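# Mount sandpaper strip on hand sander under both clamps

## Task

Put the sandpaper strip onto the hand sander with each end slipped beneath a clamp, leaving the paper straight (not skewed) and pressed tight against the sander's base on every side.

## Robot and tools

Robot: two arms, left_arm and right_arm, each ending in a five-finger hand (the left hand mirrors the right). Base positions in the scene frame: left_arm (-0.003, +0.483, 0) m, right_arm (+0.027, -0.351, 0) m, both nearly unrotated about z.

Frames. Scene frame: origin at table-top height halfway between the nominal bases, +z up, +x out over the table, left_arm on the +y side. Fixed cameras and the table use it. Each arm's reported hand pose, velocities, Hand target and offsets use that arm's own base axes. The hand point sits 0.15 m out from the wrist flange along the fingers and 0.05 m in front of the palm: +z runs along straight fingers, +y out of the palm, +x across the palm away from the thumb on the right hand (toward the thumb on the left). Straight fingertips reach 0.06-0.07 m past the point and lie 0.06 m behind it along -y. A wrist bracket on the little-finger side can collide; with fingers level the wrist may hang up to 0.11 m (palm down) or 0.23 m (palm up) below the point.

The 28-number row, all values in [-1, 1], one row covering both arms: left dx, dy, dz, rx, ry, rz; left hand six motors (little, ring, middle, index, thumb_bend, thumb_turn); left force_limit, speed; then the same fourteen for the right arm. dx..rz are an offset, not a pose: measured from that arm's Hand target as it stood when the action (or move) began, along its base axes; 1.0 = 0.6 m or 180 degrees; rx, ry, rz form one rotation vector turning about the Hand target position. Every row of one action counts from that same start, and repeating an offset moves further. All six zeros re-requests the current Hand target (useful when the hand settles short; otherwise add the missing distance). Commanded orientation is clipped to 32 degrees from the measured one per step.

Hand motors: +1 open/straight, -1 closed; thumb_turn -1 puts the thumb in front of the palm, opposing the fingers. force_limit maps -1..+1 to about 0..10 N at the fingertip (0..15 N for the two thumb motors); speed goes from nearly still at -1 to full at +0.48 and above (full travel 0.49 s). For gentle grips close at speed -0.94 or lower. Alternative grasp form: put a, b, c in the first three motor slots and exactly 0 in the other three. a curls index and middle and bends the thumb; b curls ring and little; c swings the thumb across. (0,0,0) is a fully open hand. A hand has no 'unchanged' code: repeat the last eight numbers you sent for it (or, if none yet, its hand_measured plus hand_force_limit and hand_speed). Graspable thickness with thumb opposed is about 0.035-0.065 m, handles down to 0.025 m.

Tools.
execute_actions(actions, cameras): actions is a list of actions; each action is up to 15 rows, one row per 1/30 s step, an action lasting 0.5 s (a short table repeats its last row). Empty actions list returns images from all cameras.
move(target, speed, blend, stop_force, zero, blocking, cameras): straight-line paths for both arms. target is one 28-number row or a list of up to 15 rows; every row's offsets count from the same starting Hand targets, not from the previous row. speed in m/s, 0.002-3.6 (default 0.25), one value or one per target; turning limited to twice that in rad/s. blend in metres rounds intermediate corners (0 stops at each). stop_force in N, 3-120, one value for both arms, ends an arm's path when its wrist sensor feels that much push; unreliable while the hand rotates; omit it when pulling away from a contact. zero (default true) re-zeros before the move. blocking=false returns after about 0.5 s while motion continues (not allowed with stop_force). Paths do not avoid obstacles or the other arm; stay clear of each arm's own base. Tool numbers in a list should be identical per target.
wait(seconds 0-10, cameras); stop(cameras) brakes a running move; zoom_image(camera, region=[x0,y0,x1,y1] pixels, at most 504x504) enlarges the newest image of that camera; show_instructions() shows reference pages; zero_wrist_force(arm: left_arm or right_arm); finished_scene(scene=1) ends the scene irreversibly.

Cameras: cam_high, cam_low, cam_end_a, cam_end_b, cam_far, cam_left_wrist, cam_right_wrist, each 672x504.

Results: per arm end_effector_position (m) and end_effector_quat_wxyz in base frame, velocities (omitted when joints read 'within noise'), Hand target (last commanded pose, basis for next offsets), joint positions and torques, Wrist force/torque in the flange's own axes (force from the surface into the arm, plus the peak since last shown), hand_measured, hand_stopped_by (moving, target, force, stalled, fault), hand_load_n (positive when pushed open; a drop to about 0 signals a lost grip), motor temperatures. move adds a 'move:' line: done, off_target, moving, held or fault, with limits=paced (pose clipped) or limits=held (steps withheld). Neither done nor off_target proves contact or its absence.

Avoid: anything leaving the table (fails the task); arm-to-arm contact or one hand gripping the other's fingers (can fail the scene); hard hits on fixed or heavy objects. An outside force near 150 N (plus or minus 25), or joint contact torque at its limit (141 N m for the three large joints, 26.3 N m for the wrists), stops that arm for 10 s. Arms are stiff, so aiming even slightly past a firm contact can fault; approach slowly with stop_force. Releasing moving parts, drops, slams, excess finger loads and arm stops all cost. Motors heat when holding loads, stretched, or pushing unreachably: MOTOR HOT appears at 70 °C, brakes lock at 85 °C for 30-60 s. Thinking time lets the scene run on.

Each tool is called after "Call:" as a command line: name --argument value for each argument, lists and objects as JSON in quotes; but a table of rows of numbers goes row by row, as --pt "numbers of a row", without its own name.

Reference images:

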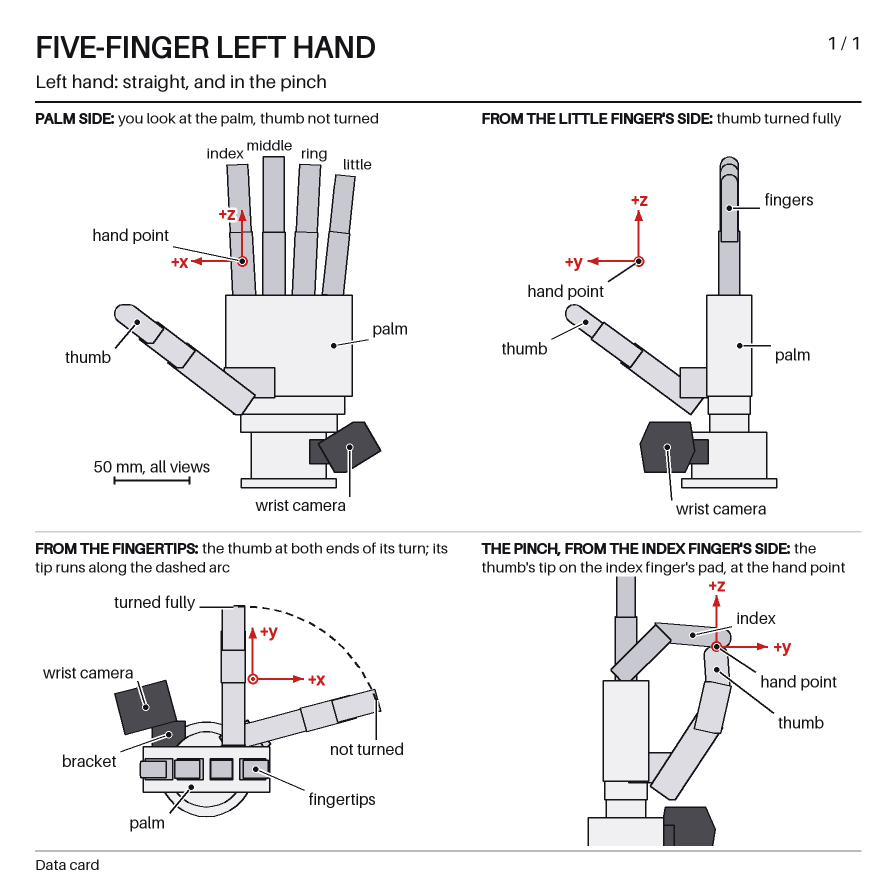

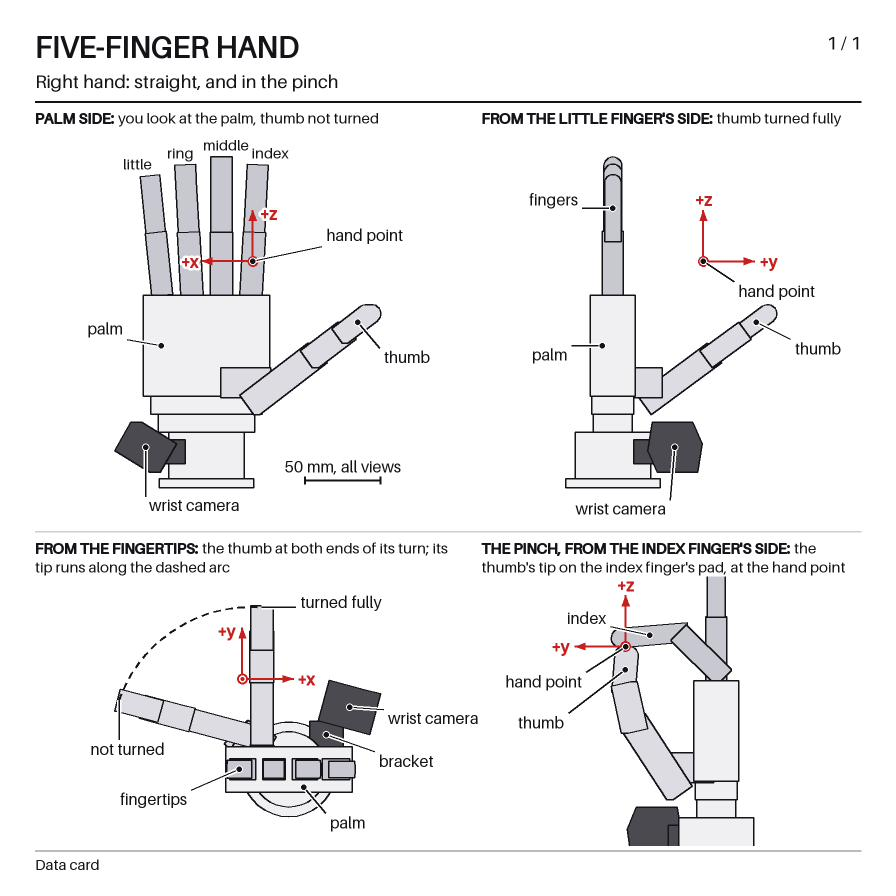

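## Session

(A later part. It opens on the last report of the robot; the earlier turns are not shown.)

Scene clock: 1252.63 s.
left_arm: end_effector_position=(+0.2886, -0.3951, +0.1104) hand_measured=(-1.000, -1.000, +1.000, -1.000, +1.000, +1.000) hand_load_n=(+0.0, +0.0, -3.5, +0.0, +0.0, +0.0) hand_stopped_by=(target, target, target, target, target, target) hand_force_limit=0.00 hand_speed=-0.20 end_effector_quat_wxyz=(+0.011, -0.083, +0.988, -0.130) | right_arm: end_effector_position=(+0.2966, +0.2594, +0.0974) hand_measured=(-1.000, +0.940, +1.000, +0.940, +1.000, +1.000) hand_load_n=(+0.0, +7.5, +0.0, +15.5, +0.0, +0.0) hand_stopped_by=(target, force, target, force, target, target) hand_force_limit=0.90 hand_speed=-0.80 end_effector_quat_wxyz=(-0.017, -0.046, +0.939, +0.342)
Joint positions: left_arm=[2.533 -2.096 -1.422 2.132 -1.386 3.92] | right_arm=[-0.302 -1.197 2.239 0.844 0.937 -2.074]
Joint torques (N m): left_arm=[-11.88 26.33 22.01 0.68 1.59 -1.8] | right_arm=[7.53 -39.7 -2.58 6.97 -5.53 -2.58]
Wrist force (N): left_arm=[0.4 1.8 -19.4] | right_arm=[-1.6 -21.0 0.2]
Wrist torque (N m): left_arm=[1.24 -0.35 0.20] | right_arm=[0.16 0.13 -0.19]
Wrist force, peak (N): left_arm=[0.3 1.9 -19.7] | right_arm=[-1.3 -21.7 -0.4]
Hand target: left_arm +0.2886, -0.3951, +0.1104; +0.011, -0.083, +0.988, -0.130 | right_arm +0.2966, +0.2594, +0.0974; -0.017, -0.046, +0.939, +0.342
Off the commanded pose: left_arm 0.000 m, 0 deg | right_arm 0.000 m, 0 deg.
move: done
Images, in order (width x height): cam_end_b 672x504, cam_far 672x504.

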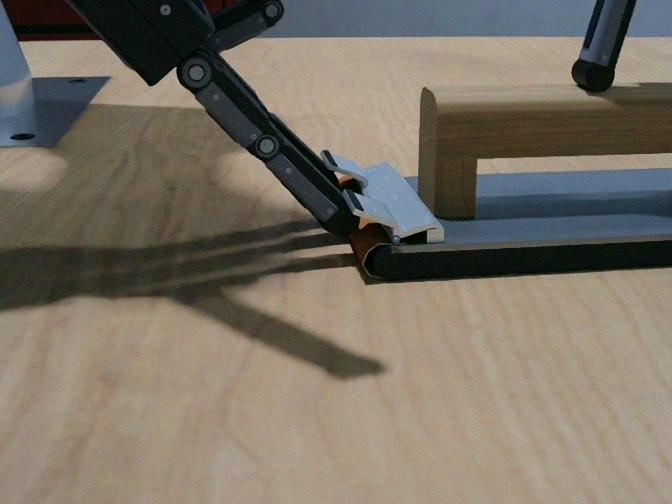

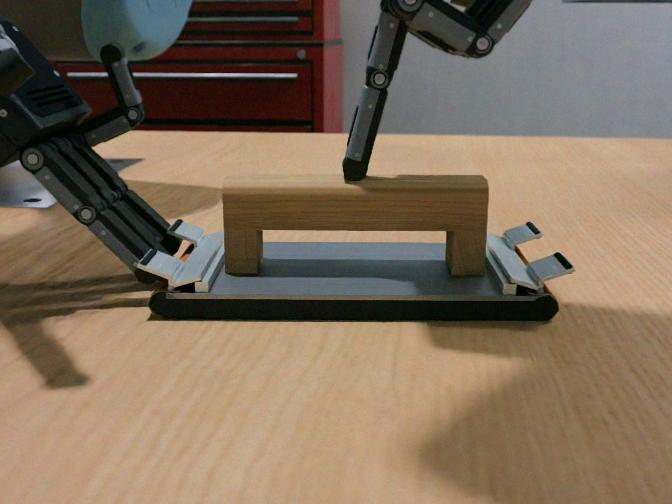

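Call:
move --target '[0,0,0,0,0,0,-1,-1,1,-1,1,1,0,-0.2,0,0,0,0,0,0,-1,0.92,0.97,0.92,1,1,0.0,-0.8]' --cameras '["cam_end_b","cam_far"]'

Call:
zoom_image --camera "cam_end_b" --region '[340, 220, 420, 290]'

Call:
zoom_image --camera "cam_far" --region '[135, 270, 205, 330]'

Scene clock: 1273.00 s.
left_arm: end_effector_position=(+0.2886, -0.3951, +0.1104) hand_measured=(-1.000, -1.000, +1.000, -1.000, +1.000, +1.000) hand_load_n=(+0.0, +0.0, -3.5, +0.0, -0.5, +0.0) hand_stopped_by=(target, target, target, target, target, target) hand_force_limit=0.00 hand_speed=-0.20 end_effector_quat_wxyz=(+0.011, -0.083, +0.988, -0.130) | right_arm: end_effector_position=(+0.2966, +0.2594, +0.0974) hand_measured=(-1.000, +0.940, +0.972, +0.940, +1.000, +1.000) hand_load_n=(+0.0, +6.5, +6.5, +14.0, +0.0, +0.0) hand_stopped_by=(target, force, force, force, target, target) hand_force_limit=0.00 hand_speed=-0.80 end_effector_quat_wxyz=(-0.017, -0.046, +0.939, +0.342)
Joint positions: left_arm=[2.533 -2.096 -1.422 2.132 -1.386 3.92] | right_arm=[-0.302 -1.197 2.239 0.844 0.937 -2.074]
Joint torques (N m): left_arm=[-11.52 26.9 22 0.7 1.66 -1.77] | right_arm=[6.98 -38.68 -4.06 7.06 -5.44 -2.4]
Wrist force (N): left_arm=[0.1 2.1 -20.3] | right_arm=[-1.1 -22.8 -1.2]
Wrist torque (N m): left_arm=[1.32 -0.33 0.17] | right_arm=[0.35 0.12 -0.20]
Wrist force, peak (N): left_arm=[0.1 2.3 -20.5] | right_arm=[-1.2 -23.2 -1.1]
Hand target: left_arm +0.2886, -0.3951, +0.1104; +0.011, -0.083, +0.988, -0.130 | right_arm +0.2966, +0.2594, +0.0974; -0.017, -0.046, +0.939, +0.342
Off the commanded pose: left_arm 0.000 m, 0 deg | right_arm 0.000 m, 0 deg.
move: done
Images, in order (width x height): cam_end_b 672x504, cam_far 672x504.

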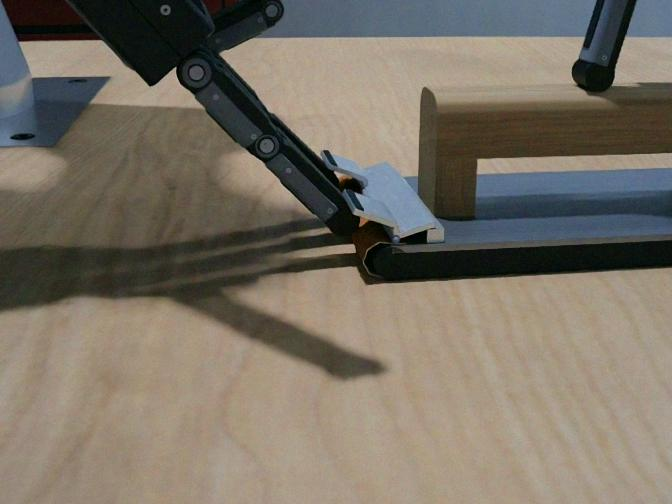

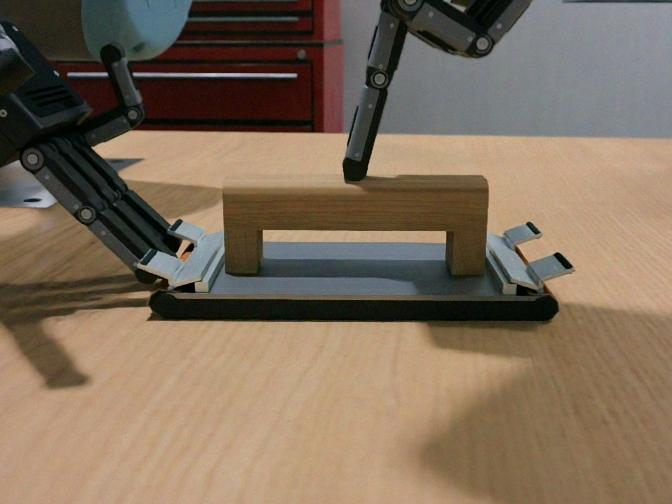

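Scaled by 6.300 from the camera's 672x504 image, which has a finer 960x720 frame.

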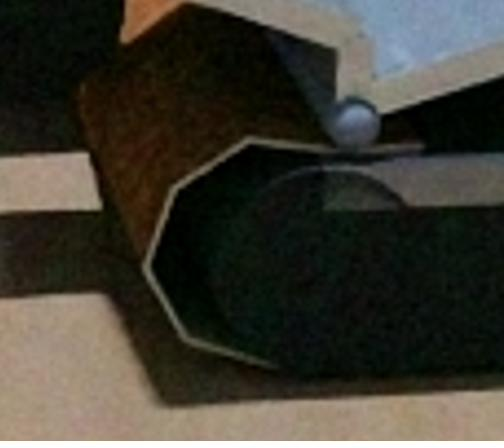

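Scaled by 7.200 from the camera's 672x504 image, which has a finer 960x720 frame.

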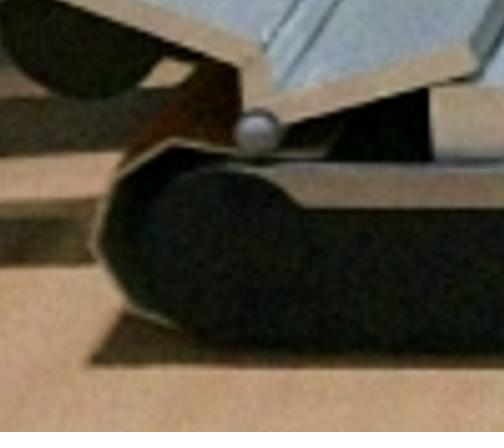

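Call:
move --target '[0,0,0,0,0,0,-1,-1,1,-1,1,1,0,-0.2,0,0,0,0,0,0,-1,0.90,0.97,0.92,1,1,0.9,-0.85]' --cameras '["cam_end_b","cam_far"]'

Call:
zoom_image --camera "cam_end_b" --region '[300, 140, 450, 290]'

Call:
zoom_image --camera "cam_far" --region '[135, 270, 205, 330]'

Scene clock: 1297.47 s.
left_arm: end_effector_position=(+0.2886, -0.3951, +0.1104) hand_measured=(-1.000, -1.000, +1.000, -1.000, +1.000, +1.000) hand_load_n=(+0.0, +0.0, -4.5, +0.0, +0.0, +0.0) hand_stopped_by=(target, target, target, target, target, target) hand_force_limit=0.00 hand_speed=-0.20 end_effector_quat_wxyz=(+0.011, -0.083, +0.988, -0.130) | right_arm: end_effector_position=(+0.2966, +0.2594, +0.0974) hand_measured=(-1.000, +0.928, +0.972, +0.940, +1.000, +1.000) hand_load_n=(+0.0, +12.0, +5.5, +11.0, +0.0, +0.0) hand_stopped_by=(target, force, force, force, target, target) hand_force_limit=0.90 hand_speed=-0.85 end_effector_quat_wxyz=(-0.017, -0.046, +0.939, +0.342)
Joint positions: left_arm=[2.533 -2.096 -1.422 2.132 -1.386 3.92] | right_arm=[-0.302 -1.197 2.239 0.844 0.937 -2.074]
Joint torques (N m): left_arm=[-11.64 26.81 20.38 0.76 1.7 -1.7] | right_arm=[7.64 -38.39 -5.93 7.08 -5.46 -2.39]
Wrist force (N): left_arm=[-0.4 2.6 -21.8] | right_arm=[0.2 -24.0 -0.3]
Wrist torque (N m): left_arm=[1.33 -0.45 0.13] | right_arm=[0.34 0.15 -0.29]
Wrist force, peak (N): left_arm=[-1.0 2.8 -22.3] | right_arm=[0.0 -24.3 -0.9]
Hand target: left_arm +0.2886, -0.3951, +0.1104; +0.011, -0.083, +0.988, -0.130 | right_arm +0.2966, +0.2594, +0.0974; -0.017, -0.046, +0.939, +0.342
Off the commanded pose: left_arm 0.000 m, 0 deg | right_arm 0.000 m, 0 deg.
move: done
Images, in order (width x height): cam_end_b 672x504, cam_far 672x504.

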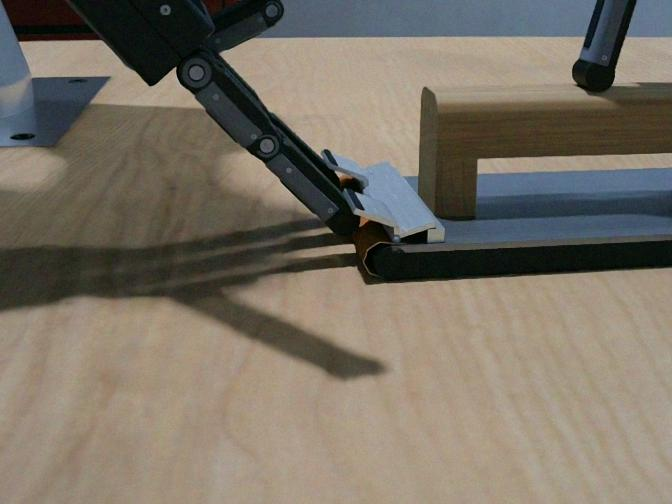

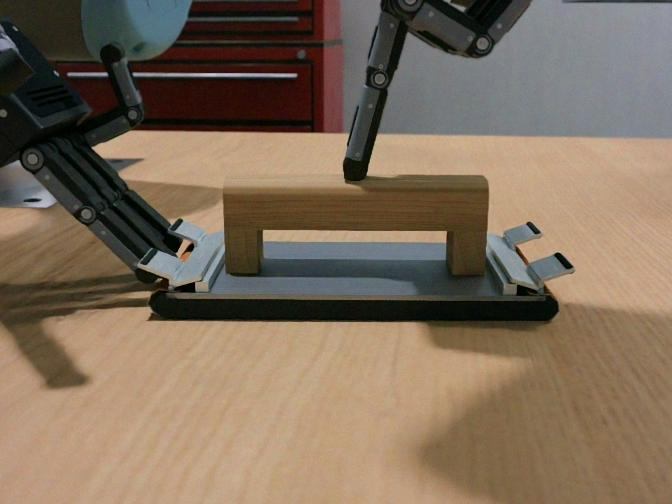

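Scaled by 3.360 from the camera's 672x504 image, which has a finer 960x720 frame.

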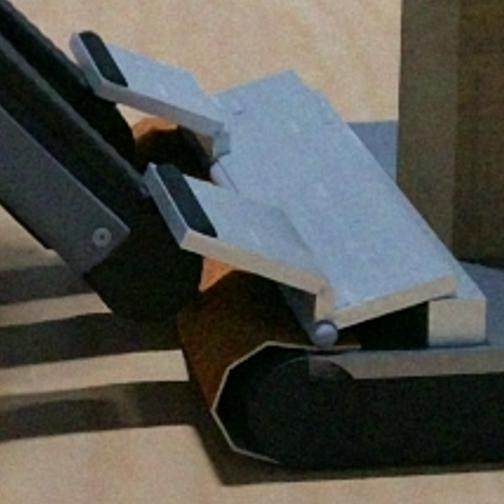

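Scaled by 7.200 from the camera's 672x504 image, which has a finer 960x720 frame.

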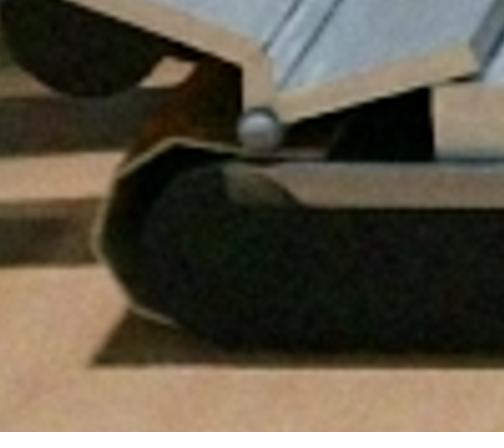

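Call:
move --target '[0,0,0,0,0,0,-1,-1,1,-1,1,1,0,-0.2,0,0,0,0,0,0,-1,1,1,1,1,1,0.0,-0.6]' --cameras '["cam_end_b","cam_far"]'

Call:
zoom_image --camera "cam_end_b" --region '[340, 220, 420, 290]'

Call:
zoom_image --camera "cam_far" --region '[135, 270, 205, 330]'

Scene clock: 1329.00 s.
left_arm: end_effector_position=(+0.2886, -0.3951, +0.1104) hand_measured=(-1.000, -1.000, +1.000, -1.000, +1.000, +1.000) hand_load_n=(+0.0, +0.0, -2.5, +0.0, +0.0, +0.0) hand_stopped_by=(target, target, target, target, target, target) hand_force_limit=0.00 hand_speed=-0.20 end_effector_quat_wxyz=(+0.011, -0.083, +0.988, -0.130) | right_arm: end_effector_position=(+0.2966, +0.2594, +0.0974) hand_measured=(-1.000, +1.000, +1.000, +1.000, +1.000, +1.000) hand_load_n=(+0.0, +0.0, +0.5, +0.0, +0.0, +0.0) hand_stopped_by=(target, target, target, target, target, target) hand_force_limit=0.00 hand_speed=-0.60 end_effector_quat_wxyz=(-0.017, -0.046, +0.939, +0.342)
Joint positions: left_arm=[2.533 -2.096 -1.422 2.132 -1.386 3.92] | right_arm=[-0.302 -1.197 2.239 0.844 0.937 -2.074]
Joint torques (N m): left_arm=[-11.69 26.53 19.57 0.75 1.54 -1.75] | right_arm=[5.12 -37.01 -7.65 1.51 0.3 -2.35]
Wrist force (N): left_arm=[0.6 1.6 -13.4] | right_arm=[-1.1 -3.3 -0.9]
Wrist torque (N m): left_arm=[0.96 -0.19 0.20] | right_arm=[0.10 0.17 0.06]
Wrist force, peak (N): left_arm=[-0.8 2.9 -22.3] | right_arm=[-0.1 -24.4 -0.3]
Hand target: left_arm +0.2886, -0.3951, +0.1104; +0.011, -0.083, +0.988, -0.130 | right_arm +0.2966, +0.2594, +0.0974; -0.017, -0.046, +0.939, +0.342
Off the commanded pose: left_arm 0.000 m, 0 deg | right_arm 0.000 m, 0 deg.
move: done
Images, in order (width x height): cam_end_b 672x504, cam_far 672x504.

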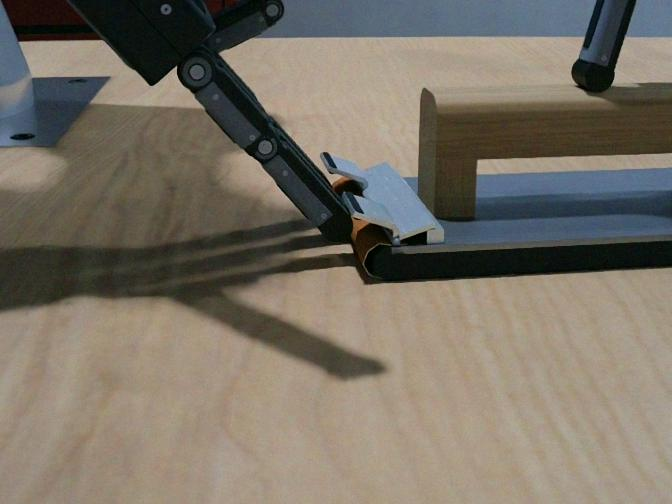

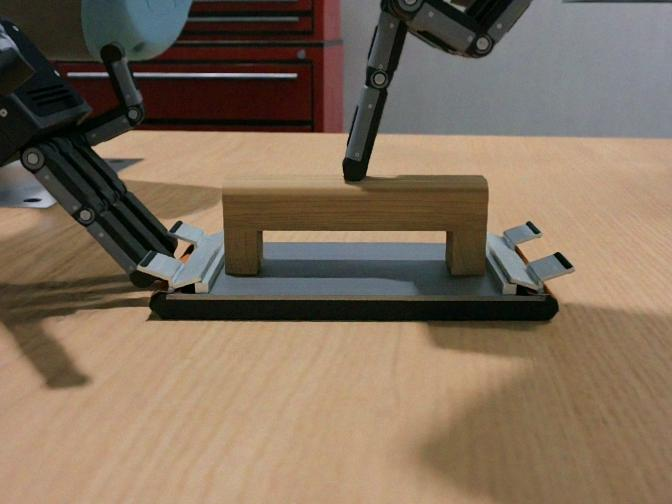

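Scaled by 6.300 from the camera's 672x504 image, which has a finer 960x720 frame.

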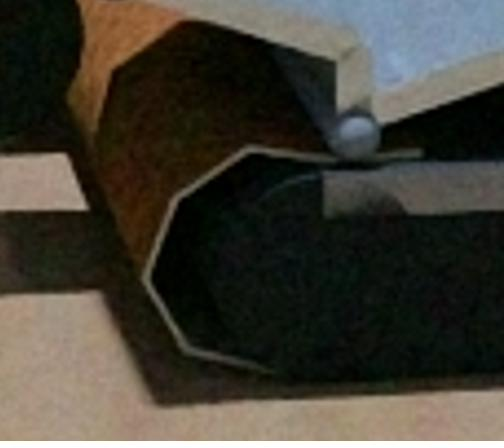

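Scaled by 7.200 from the camera's 672x504 image, which has a finer 960x720 frame.

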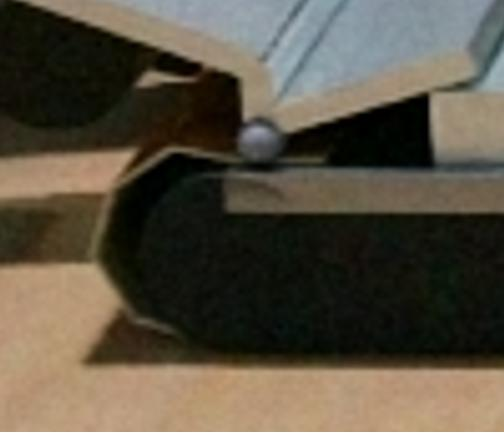

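Call:
move --pt "0 0 0.0333 0 0 0 -1 -1 1 -1 1 1 0 -0.2 0 0 0 0 0 0 -1 1 1 1 1 1 0.0 -0.6" --pt "0.012 -0.0825 0.0333 0 0 0 -1 -1 1 -1 1 1 0 -0.2 0 0 0 0 0 0 -1 1 1 1 1 1 0.0 -0.6" --speed 0.06 --cameras '["cam_end_b","cam_far","cam_high"]'

Scene clock: 1337.23 s.
left_arm: end_effector_position=(+0.2958, -0.4445, +0.1304) hand_measured=(-1.000, -1.000, +1.000, -1.000, +1.000, +1.000) hand_load_n=(+0.5, +0.0, +0.0, +0.0, +0.0, +0.0) hand_stopped_by=(target, target, target, target, target, target) hand_force_limit=0.00 hand_speed=-0.20 end_effector_quat_wxyz=(+0.011, -0.083, +0.988, -0.130) | right_arm: end_effector_position=(+0.2966, +0.2594, +0.0974) hand_measured=(-1.000, +1.000, +1.000, +1.000, +1.000, +1.000) hand_load_n=(+0.0, +0.0, +0.0, +0.0, +0.0, +0.0) hand_stopped_by=(target, target, target, target, target, target) hand_force_limit=0.00 hand_speed=-0.60 end_effector_quat_wxyz=(-0.017, -0.046, +0.939, +0.342)
Joint positions: left_arm=[2.463 -2.183 -1.225 2.035 -1.399 3.85] | right_arm=[-0.302 -1.197 2.239 0.844 0.937 -2.074]
Joint torques (N m): left_arm=[-12.3 34.33 27.68 -3.4 -1.16 -2.19] | right_arm=[-4.18 -19.8 -10.34 1 0.39 -2.2]
Wrist force (N): left_arm=[0.7 -0.2 -1.3] | right_arm=[-1.0 -3.1 -0.8]
Wrist torque (N m): left_arm=[0.23 0.02 0.23] | right_arm=[0.07 0.14 0.08]
Wrist force, peak (N): left_arm=[0.2 1.5 -14.0] | right_arm=[-1.2 -3.7 -0.4]
Hand target: left_arm +0.2958, -0.4446, +0.1304; +0.011, -0.083, +0.988, -0.130 | right_arm +0.2966, +0.2594, +0.0974; -0.017, -0.046, +0.939, +0.342
Off the commanded pose: left_arm 0.000 m, 0 deg | right_arm 0.000 m, 0 deg.
move: done
Images, in order (width x height): cam_high 672x504, cam_end_b 672x504, cam_far 672x504.

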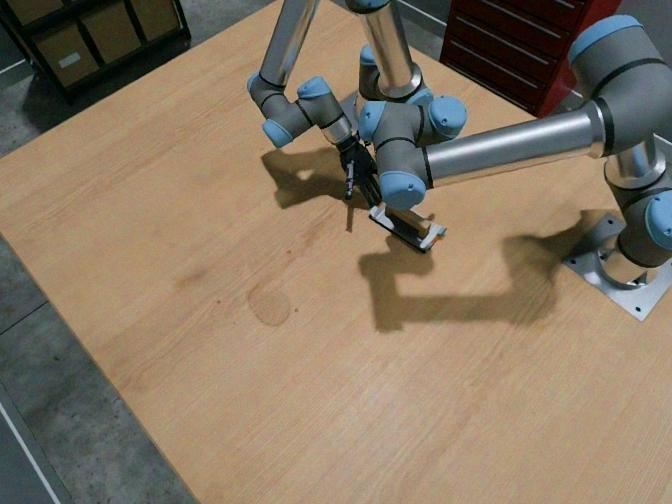

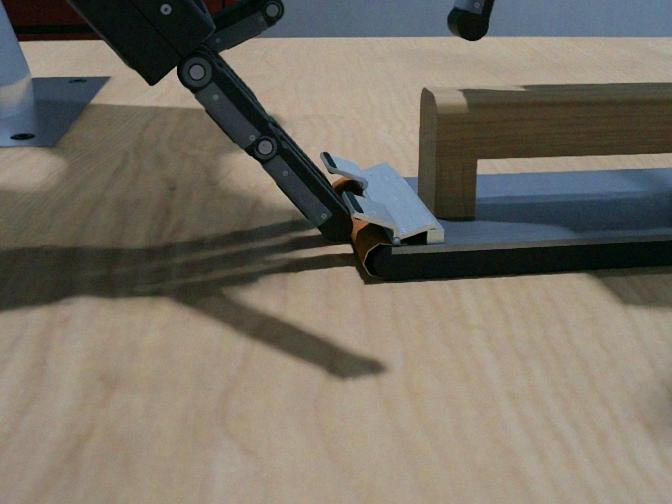

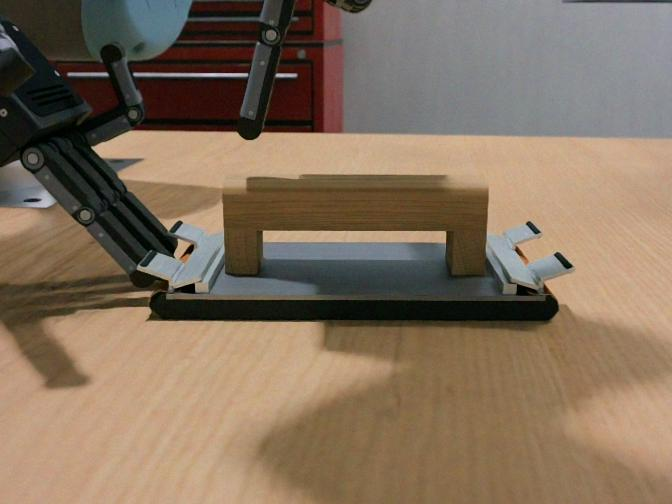

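Call:
move --target '[0,0,-0.04,0,0,0,-1,-1,1,-1,1,1,0,-0.2,0,0,0,0,0,0,-1,1,1,1,1,1,0.0,-0.6]' --speed 0.02 --stop_force 13 --cameras '["cam_end_b","cam_far"]'

Scene clock: 1343.47 s.
left_arm: end_effector_position=(+0.2958, -0.4446, +0.1103) hand_measured=(-1.000, -1.000, +1.000, -1.000, +1.000, +1.000) hand_load_n=(+0.0, +0.0, +0.5, +0.0, +0.0, +0.0) hand_stopped_by=(target, target, target, target, target, target) hand_force_limit=0.00 hand_speed=-0.20 end_effector_quat_wxyz=(+0.011, -0.083, +0.988, -0.130) | right_arm: end_effector_position=(+0.2966, +0.2594, +0.0974) hand_measured=(-1.000, +1.000, +1.000, +1.000, +1.000, +1.000) hand_load_n=(+0.0, +0.0, +0.0, +0.0, +0.0, +0.0) hand_stopped_by=(target, target, target, target, target, target) hand_force_limit=0.00 hand_speed=-0.60 end_effector_quat_wxyz=(-0.017, -0.046, +0.939, +0.342)
Joint positions: left_arm=[2.463 -2.197 -1.255 2.079 -1.399 3.85] | right_arm=[-0.302 -1.197 2.239 0.844 0.937 -2.074]
Joint torques (N m): left_arm=[-11.97 42.01 22.68 -2.74 -1.15 -1.8] | right_arm=[-3.78 -13.12 -11.72 1.23 0.1 -1.97]
Wrist force (N): left_arm=[0.1 -3.8 -16.8] | right_arm=[-1.2 -3.3 -0.7]
Wrist torque (N m): left_arm=[1.33 -0.31 0.27] | right_arm=[0.08 0.17 0.07]
Wrist force, peak (N): left_arm=[-0.2 -6.4 -31.6] | right_arm=[-1.1 -3.8 -0.8]
Hand target: left_arm +0.2958, -0.4446, +0.1103; +0.011, -0.083, +0.988, -0.130 (not the last commanded pose) | right_arm +0.2966, +0.2594, +0.0974; -0.017, -0.046, +0.939, +0.342
Off the commanded pose: left_arm 0.004 m, 0 deg | right_arm 0.000 m, 0 deg.
move: contact (left_arm)
Images, in order (width x height): cam_end_b 672x504, cam_far 672x504.

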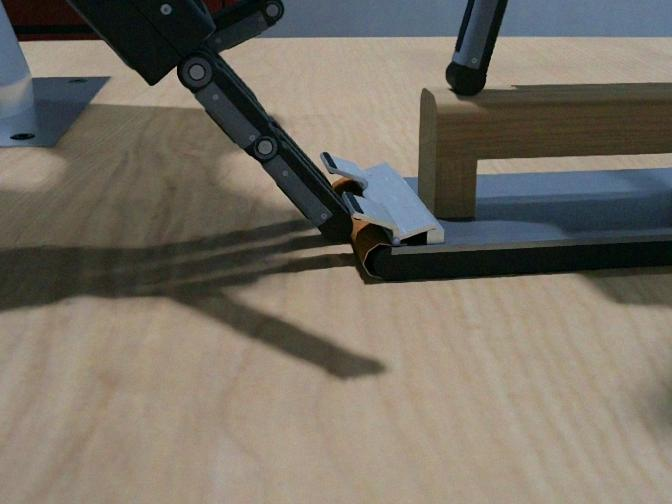

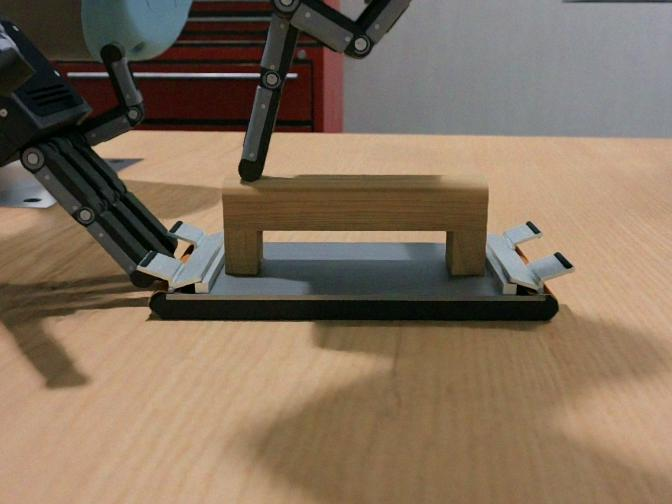

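Call:
move --target '[0,0,0,0,0,0,-1,-1,1,-1,1,1,0,-0.2,0,0,0,0,0,0,-1,0.94,1,0.95,1,1,0.7,-0.8]'

Call:
move --target '[0,0,0,0,0,0,-1,-1,1,-1,1,1,0,-0.2,0,0,0,0,0,0,-1,0.92,1,0.93,1,1,1.0,-0.85]' --cameras '["cam_end_b","cam_far"]'

Call:
zoom_image --camera "cam_end_b" --region '[300, 140, 450, 290]'

Call:
zoom_image --camera "cam_end_b" --region '[340, 220, 420, 290]'

Scene clock: 1349.53 s.
left_arm: end_effector_position=(+0.2958, -0.4446, +0.1103) hand_measured=(-1.000, -1.000, +1.000, -1.000, +1.000, +1.000) hand_load_n=(+0.5, +0.0, +0.5, +0.0, +0.0, +0.0) hand_stopped_by=(target, target, target, target, target, target) hand_force_limit=0.00 hand_speed=-0.20 end_effector_quat_wxyz=(+0.011, -0.083, +0.988, -0.130) | right_arm: end_effector_position=(+0.2966, +0.2593, +0.0973) hand_measured=(-1.000, +0.942, +1.000, +0.954, +1.000, +1.000) hand_load_n=(+0.5, +9.5, +0.0, +8.0, +0.0, +0.0) hand_stopped_by=(target, force, target, force, target, target) hand_force_limit=0.70 hand_speed=-0.80 end_effector_quat_wxyz=(-0.017, -0.046, +0.939, +0.342)
Joint positions: left_arm=[2.463 -2.197 -1.255 2.079 -1.399 3.85] | right_arm=[-0.302 -1.197 2.239 0.844 0.937 -2.074]
Joint torques (N m): left_arm=[-11.95 40.47 22.9 -1.22 -1.2 -1.8] | right_arm=[-3.01 -12.77 -14.59 5.45 -6.09 -1.91]
Wrist force (N): left_arm=[-0.2 -2.2 -18.2] | right_arm=[-1.2 -17.2 -1.7]
Wrist torque (N m): left_arm=[1.32 -0.31 0.21] | right_arm=[0.16 0.17 -0.24]
Wrist force, peak (N): left_arm=[-0.1 -1.8 -18.4] | right_arm=[-1.3 -17.5 -1.7]
Hand target: left_arm +0.2958, -0.4446, +0.1103; +0.011, -0.083, +0.988, -0.130 | right_arm +0.2966, +0.2594, +0.0974; -0.017, -0.046, +0.939, +0.342
Off the commanded pose: left_arm 0.000 m, 0 deg | right_arm 0.000 m, 0 deg.
move: done

Scene clock: 1350.03 s.
left_arm: end_effector_position=(+0.2958, -0.4446, +0.1103) hand_measured=(-1.000, -1.000, +1.000, -1.000, +1.000, +1.000) hand_load_n=(+0.0, +0.0, -1.5, +0.0, +0.0, +0.0) hand_stopped_by=(target, target, target, target, target, target) hand_force_limit=0.00 hand_speed=-0.20 end_effector_quat_wxyz=(+0.011, -0.083, +0.988, -0.130) | right_arm: end_effector_position=(+0.2966, +0.2594, +0.0974) hand_measured=(-1.000, +0.932, +1.000, +0.942, +1.000, +1.000) hand_load_n=(+0.0, +12.5, +0.0, +11.0, +0.0, +0.0) hand_stopped_by=(target, force, target, force, target, target) hand_force_limit=1.00 hand_speed=-0.85 end_effector_quat_wxyz=(-0.017, -0.046, +0.939, +0.342)
Joint positions: left_arm=[2.463 -2.197 -1.255 2.079 -1.399 3.85] | right_arm=[-0.302 -1.197 2.239 0.844 0.937 -2.074]
Joint torques (N m): left_arm=[-11.62 39.04 23.35 0.53 -0.48 -1.78] | right_arm=[-1.18 -15.95 -13.52 7.8 -6.9 -2.14]
Wrist force (N): left_arm=[-0.2 0.4 -20.6] | right_arm=[-0.2 -20.5 3.1]
Wrist torque (N m): left_arm=[1.38 -0.40 0.16] | right_arm=[-0.06 0.10 -0.26]
Wrist force, peak (N): left_arm=[-0.3 0.4 -20.9] | right_arm=[-0.3 -21.2 2.7]
Hand target: left_arm +0.2958, -0.4446, +0.1103; +0.011, -0.083, +0.988, -0.130 | right_arm +0.2966, +0.2594, +0.0974; -0.017, -0.046, +0.939, +0.342
Off the commanded pose: left_arm 0.000 m, 0 deg | right_arm 0.000 m, 0 deg.
move: done
Images, in order (width x height): cam_end_b 672x504, cam_far 672x504.

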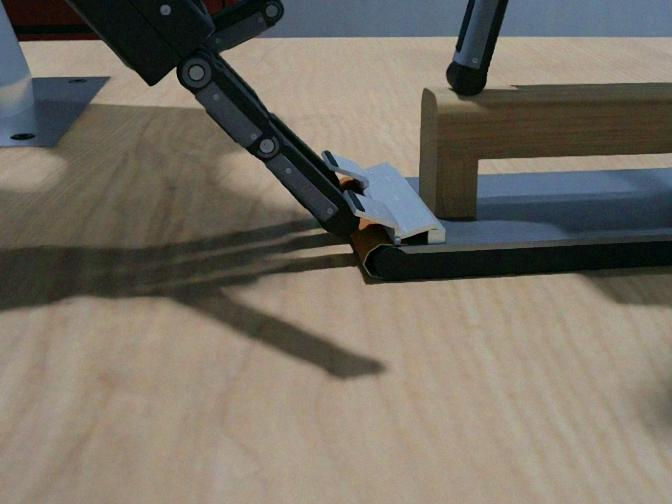

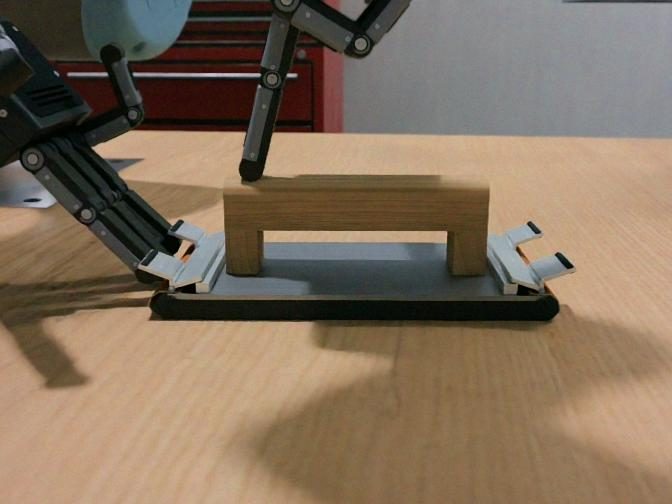

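Scaled by 3.360 from the camera's 672x504 image, which has a finer 960x720 frame.

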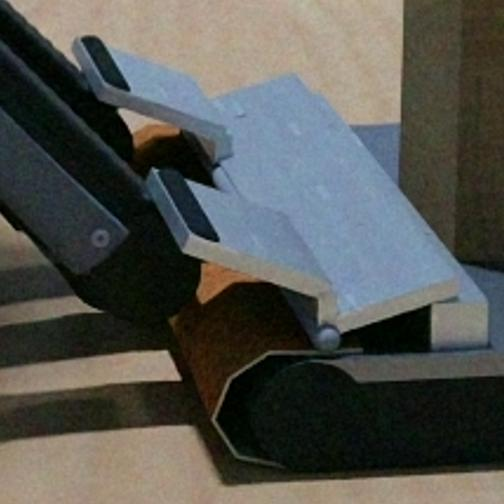

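Scaled by 6.300 from the camera's 672x504 image, which has a finer 960x720 frame.

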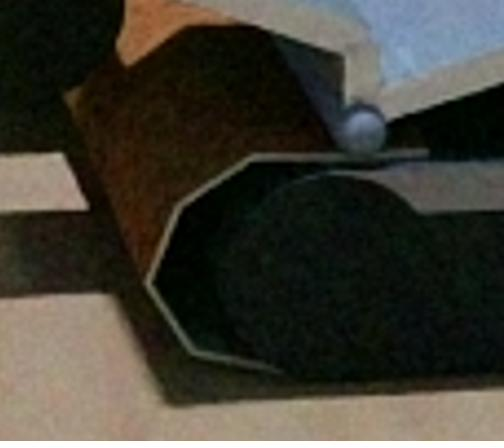

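Call:
move --target '[0,0,0,0,0,0,-1,-1,1,-1,1,1,0,-0.2,0,0,0,0,0,0,-1,0.92,0.96,0.93,1,1,0.4,-0.85]' --cameras '["cam_end_b"]'

Call:
zoom_image --camera "cam_end_b" --region '[340, 220, 420, 290]'

Call:
move --target '[0,0,0,0,0,0,-1,-1,1,-1,1,1,0,-0.2,0,0,0,0,0,0,-1,0.90,0.96,0.91,1,1,1.0,-0.85]' --cameras '["cam_end_b","cam_far"]'

Call:
zoom_image --camera "cam_end_b" --region '[340, 220, 420, 290]'

Call:
zoom_image --camera "cam_far" --region '[135, 270, 205, 330]'

Scene clock: 1359.83 s.
left_arm: end_effector_position=(+0.2958, -0.4446, +0.1103) hand_measured=(-1.000, -1.000, +1.000, -1.000, +1.000, +1.000) hand_load_n=(+0.0, +0.0, -2.0, +0.0, +0.0, +0.0) hand_stopped_by=(target, target, target, target, target, target) hand_force_limit=0.00 hand_speed=-0.20 end_effector_quat_wxyz=(+0.011, -0.083, +0.988, -0.130) | right_arm: end_effector_position=(+0.2966, +0.2594, +0.0974) hand_measured=(-1.000, +0.932, +0.962, +0.942, +1.000, +1.000) hand_load_n=(+0.0, +12.0, +4.0, +10.5, +0.0, +0.0) hand_stopped_by=(target, force, target, force, target, target) hand_force_limit=0.40 hand_speed=-0.85 end_effector_quat_wxyz=(-0.017, -0.046, +0.939, +0.342)
Joint positions: left_arm=[2.463 -2.197 -1.255 2.079 -1.399 3.85] | right_arm=[-0.302 -1.197 2.239 0.844 0.937 -2.074]
Joint torques (N m): left_arm=[-11.88 29.02 23.25 1.05 1.35 -1.78] | right_arm=[7.18 -29.45 -13.72 7.94 -6.99 -1.91]
Wrist force (N): left_arm=[-0.3 0.5 -20.7] | right_arm=[0.0 -22.2 1.3]
Wrist torque (N m): left_arm=[1.38 -0.38 0.15] | right_arm=[0.16 0.09 -0.28]
Wrist force, peak (N): left_arm=[-0.3 0.3 -21.0] | right_arm=[-0.4 -22.6 1.6]
Hand target: left_arm +0.2958, -0.4446, +0.1103; +0.011, -0.083, +0.988, -0.130 | right_arm +0.2966, +0.2594, +0.0974; -0.017, -0.046, +0.939, +0.342
Off the commanded pose: left_arm 0.000 m, 0 deg | right_arm 0.000 m, 0 deg.
move: done
Images, in order (width x height): cam_end_b 672x504.

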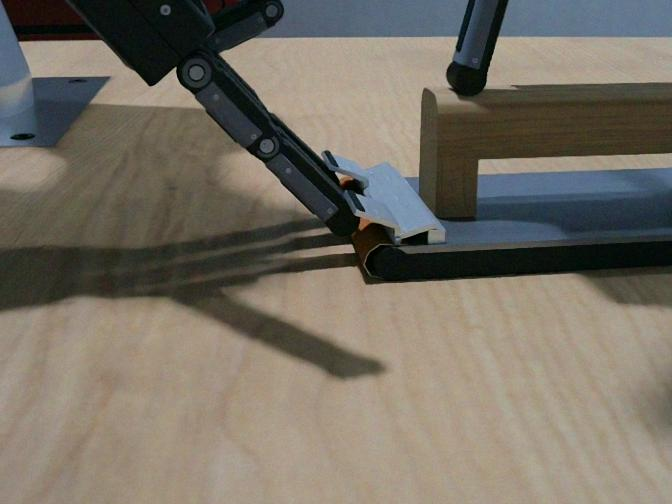

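Scaled by 6.300 from the camera's 672x504 image, which has a finer 960x720 frame.

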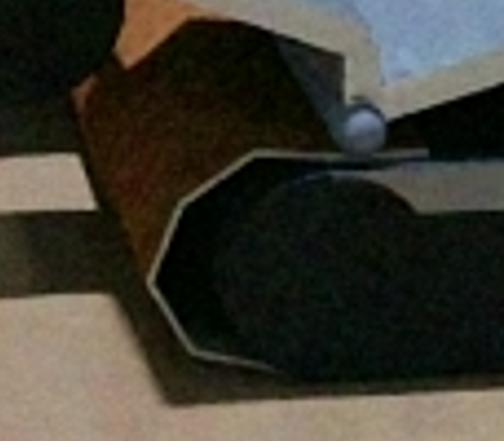

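Scene clock: 1360.33 s.
left_arm: end_effector_position=(+0.2958, -0.4446, +0.1103) hand_measured=(-1.000, -1.000, +1.000, -1.000, +1.000, +1.000) hand_load_n=(+0.0, +0.0, -1.5, +0.0, -0.5, +0.0) hand_stopped_by=(target, target, target, target, target, target) hand_force_limit=0.00 hand_speed=-0.20 end_effector_quat_wxyz=(+0.011, -0.083, +0.988, -0.130) | right_arm: end_effector_position=(+0.2966, +0.2594, +0.0974) hand_measured=(-1.000, +0.932, +0.962, +0.942, +1.000, +1.000) hand_load_n=(+0.0, +12.0, +4.0, +10.5, +0.0, +0.0) hand_stopped_by=(target, force, target, force, target, target) hand_force_limit=1.00 hand_speed=-0.85 end_effector_quat_wxyz=(-0.017, -0.046, +0.939, +0.342)
Joint positions: left_arm=[2.463 -2.197 -1.255 2.079 -1.399 3.85] | right_arm=[-0.302 -1.197 2.239 0.844 0.937 -2.074]
Joint torques (N m): left_arm=[-12.05 28.79 23.33 1.16 1.38 -1.86] | right_arm=[7.96 -32.01 -14.3 8.03 -6.99 -1.73]
Wrist force (N): left_arm=[-0.3 0.5 -20.7] | right_arm=[-0.4 -22.2 1.4]
Wrist torque (N m): left_arm=[1.39 -0.38 0.15] | right_arm=[0.15 0.15 -0.30]
Wrist force, peak (N): left_arm=[-0.4 0.3 -21.1] | right_arm=[-0.3 -22.5 1.6]
Hand target: left_arm +0.2958, -0.4446, +0.1103; +0.011, -0.083, +0.988, -0.130 | right_arm +0.2966, +0.2594, +0.0974; -0.017, -0.046, +0.939, +0.342
Off the commanded pose: left_arm 0.000 m, 0 deg | right_arm 0.000 m, 0 deg.
move: done
Images, in order (width x height): cam_end_b 672x504, cam_far 672x504.

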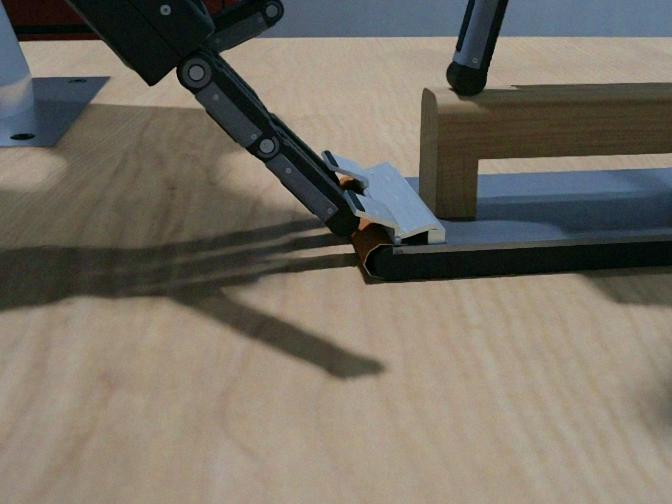

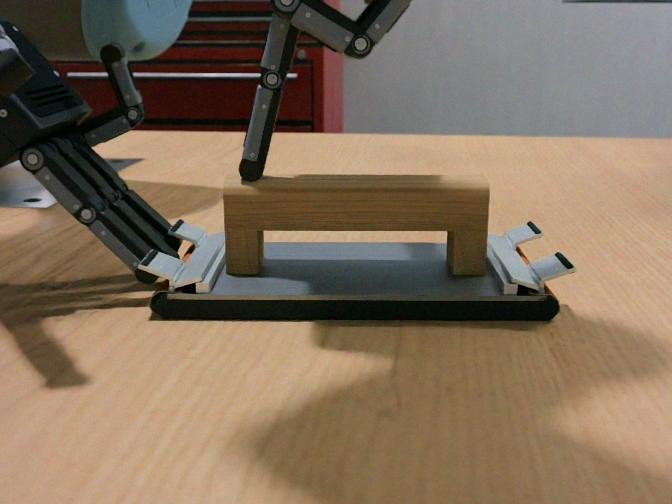

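Scaled by 6.300 from the camera's 672x504 image, which has a finer 960x720 frame.

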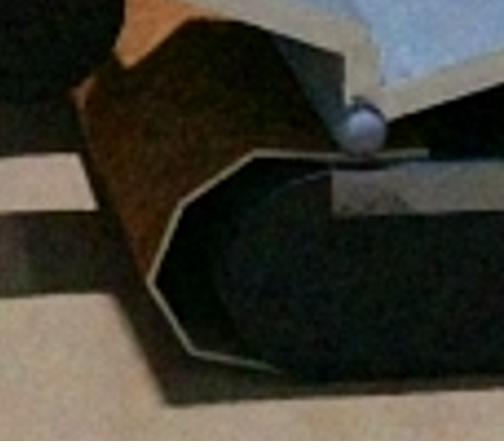

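Scaled by 7.200 from the camera's 672x504 image, which has a finer 960x720 frame.

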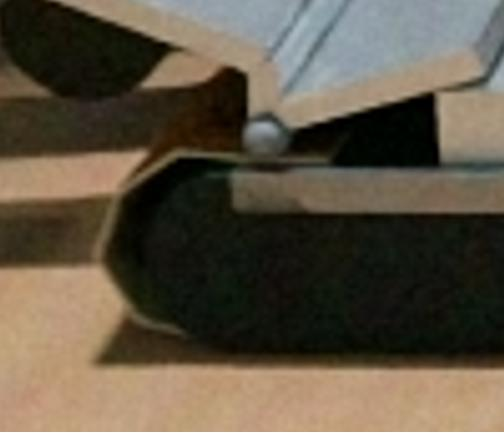

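Call:
move --target '[0,0,0,0,0,0,-1,-1,1,-1,1,1,0,-0.2,-0.00024,0.00254,0.00214,0,0,0,-1,0.90,0.96,0.91,1,1,1.0,-0.85]' --speed 0.005 --stop_force 8 --cameras '["cam_end_b","cam_far"]'

Call:
zoom_image --camera "cam_end_b" --region '[340, 220, 420, 290]'

Call:
zoom_image --camera "cam_far" --region '[135, 270, 205, 330]'

Scene clock: 1368.83 s.
left_arm: end_effector_position=(+0.2958, -0.4446, +0.1103) hand_measured=(-1.000, -1.000, +1.000, -1.000, +1.000, +1.000) hand_load_n=(+0.0, +0.0, -8.0, +0.0, +0.0, -0.5) hand_stopped_by=(target, target, target, target, target, target) hand_force_limit=0.00 hand_speed=-0.20 end_effector_quat_wxyz=(+0.011, -0.083, +0.988, -0.130) | right_arm: end_effector_position=(+0.2965, +0.2609, +0.0987) hand_measured=(-1.000, +0.932, +0.960, +0.944, +1.000, +1.000) hand_load_n=(+0.0, +17.5, +0.5, +16.0, +0.0, +0.0) hand_stopped_by=(target, force, target, force, target, target) hand_force_limit=1.00 hand_speed=-0.85 end_effector_quat_wxyz=(-0.017, -0.046, +0.939, +0.342)
Joint positions: left_arm=[2.463 -2.197 -1.255 2.079 -1.399 3.85] | right_arm=[-0.297 -1.201 2.238 0.846 0.936 -2.068]
Joint torques (N m): left_arm=[-12.03 28.94 22.9 1.14 1.32 -1.81] | right_arm=[10.48 -39.6 -13.77 8.61 -8.72 2.43]
Wrist force (N): left_arm=[-1.0 4.6 -25.5] | right_arm=[0.4 -28.0 -2.5]
Wrist torque (N m): left_arm=[1.42 -0.51 0.02] | right_arm=[0.59 0.26 -0.50]
Wrist force, peak (N): left_arm=[-1.1 4.6 -26.2] | right_arm=[0.5 -28.4 -3.1]
Hand target: left_arm +0.2958, -0.4446, +0.1103; +0.011, -0.083, +0.988, -0.130 | right_arm +0.2965, +0.2609, +0.0987; -0.017, -0.046, +0.939, +0.342
Off the commanded pose: left_arm 0.000 m, 0 deg | right_arm 0.000 m, 0 deg.
move: done
Images, in order (width x height): cam_end_b 672x504, cam_far 672x504.

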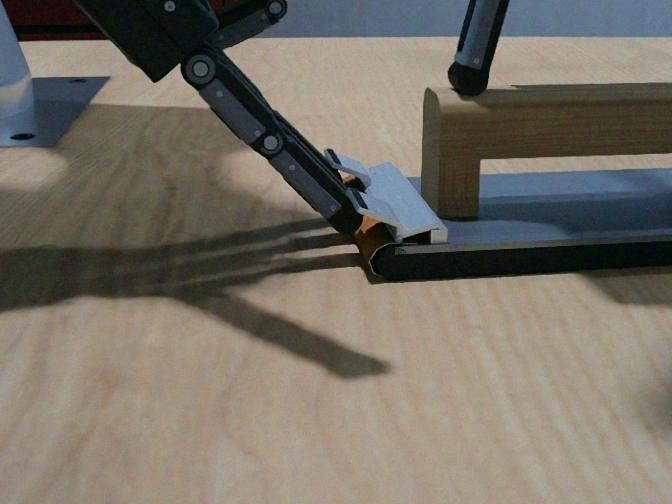

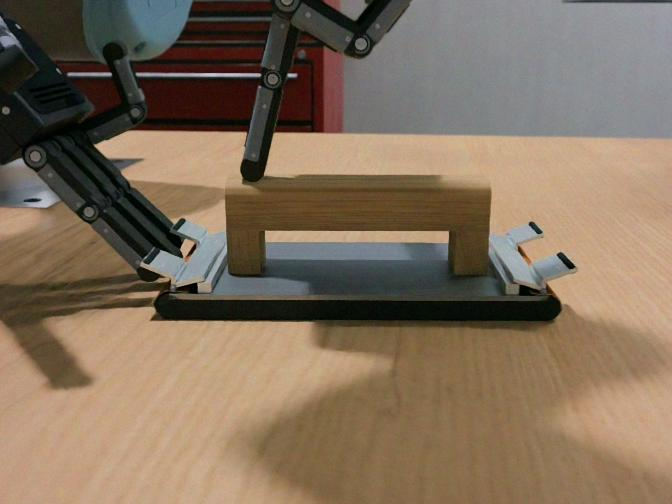

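Scaled by 6.300 from the camera's 672x504 image, which has a finer 960x720 frame.

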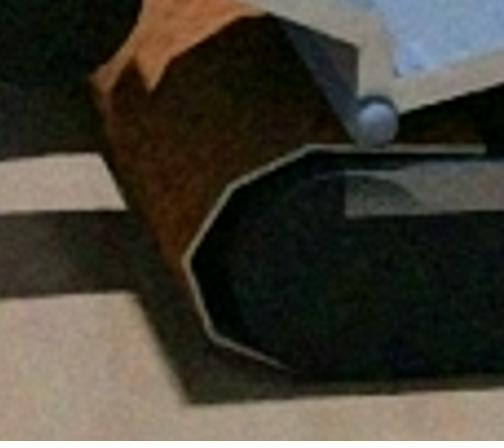

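Scaled by 7.200 from the camera's 672x504 image, which has a finer 960x720 frame.

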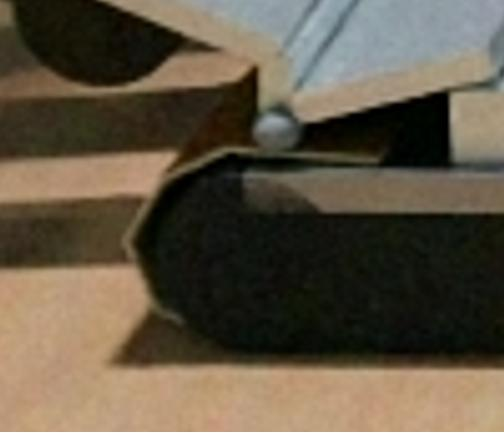

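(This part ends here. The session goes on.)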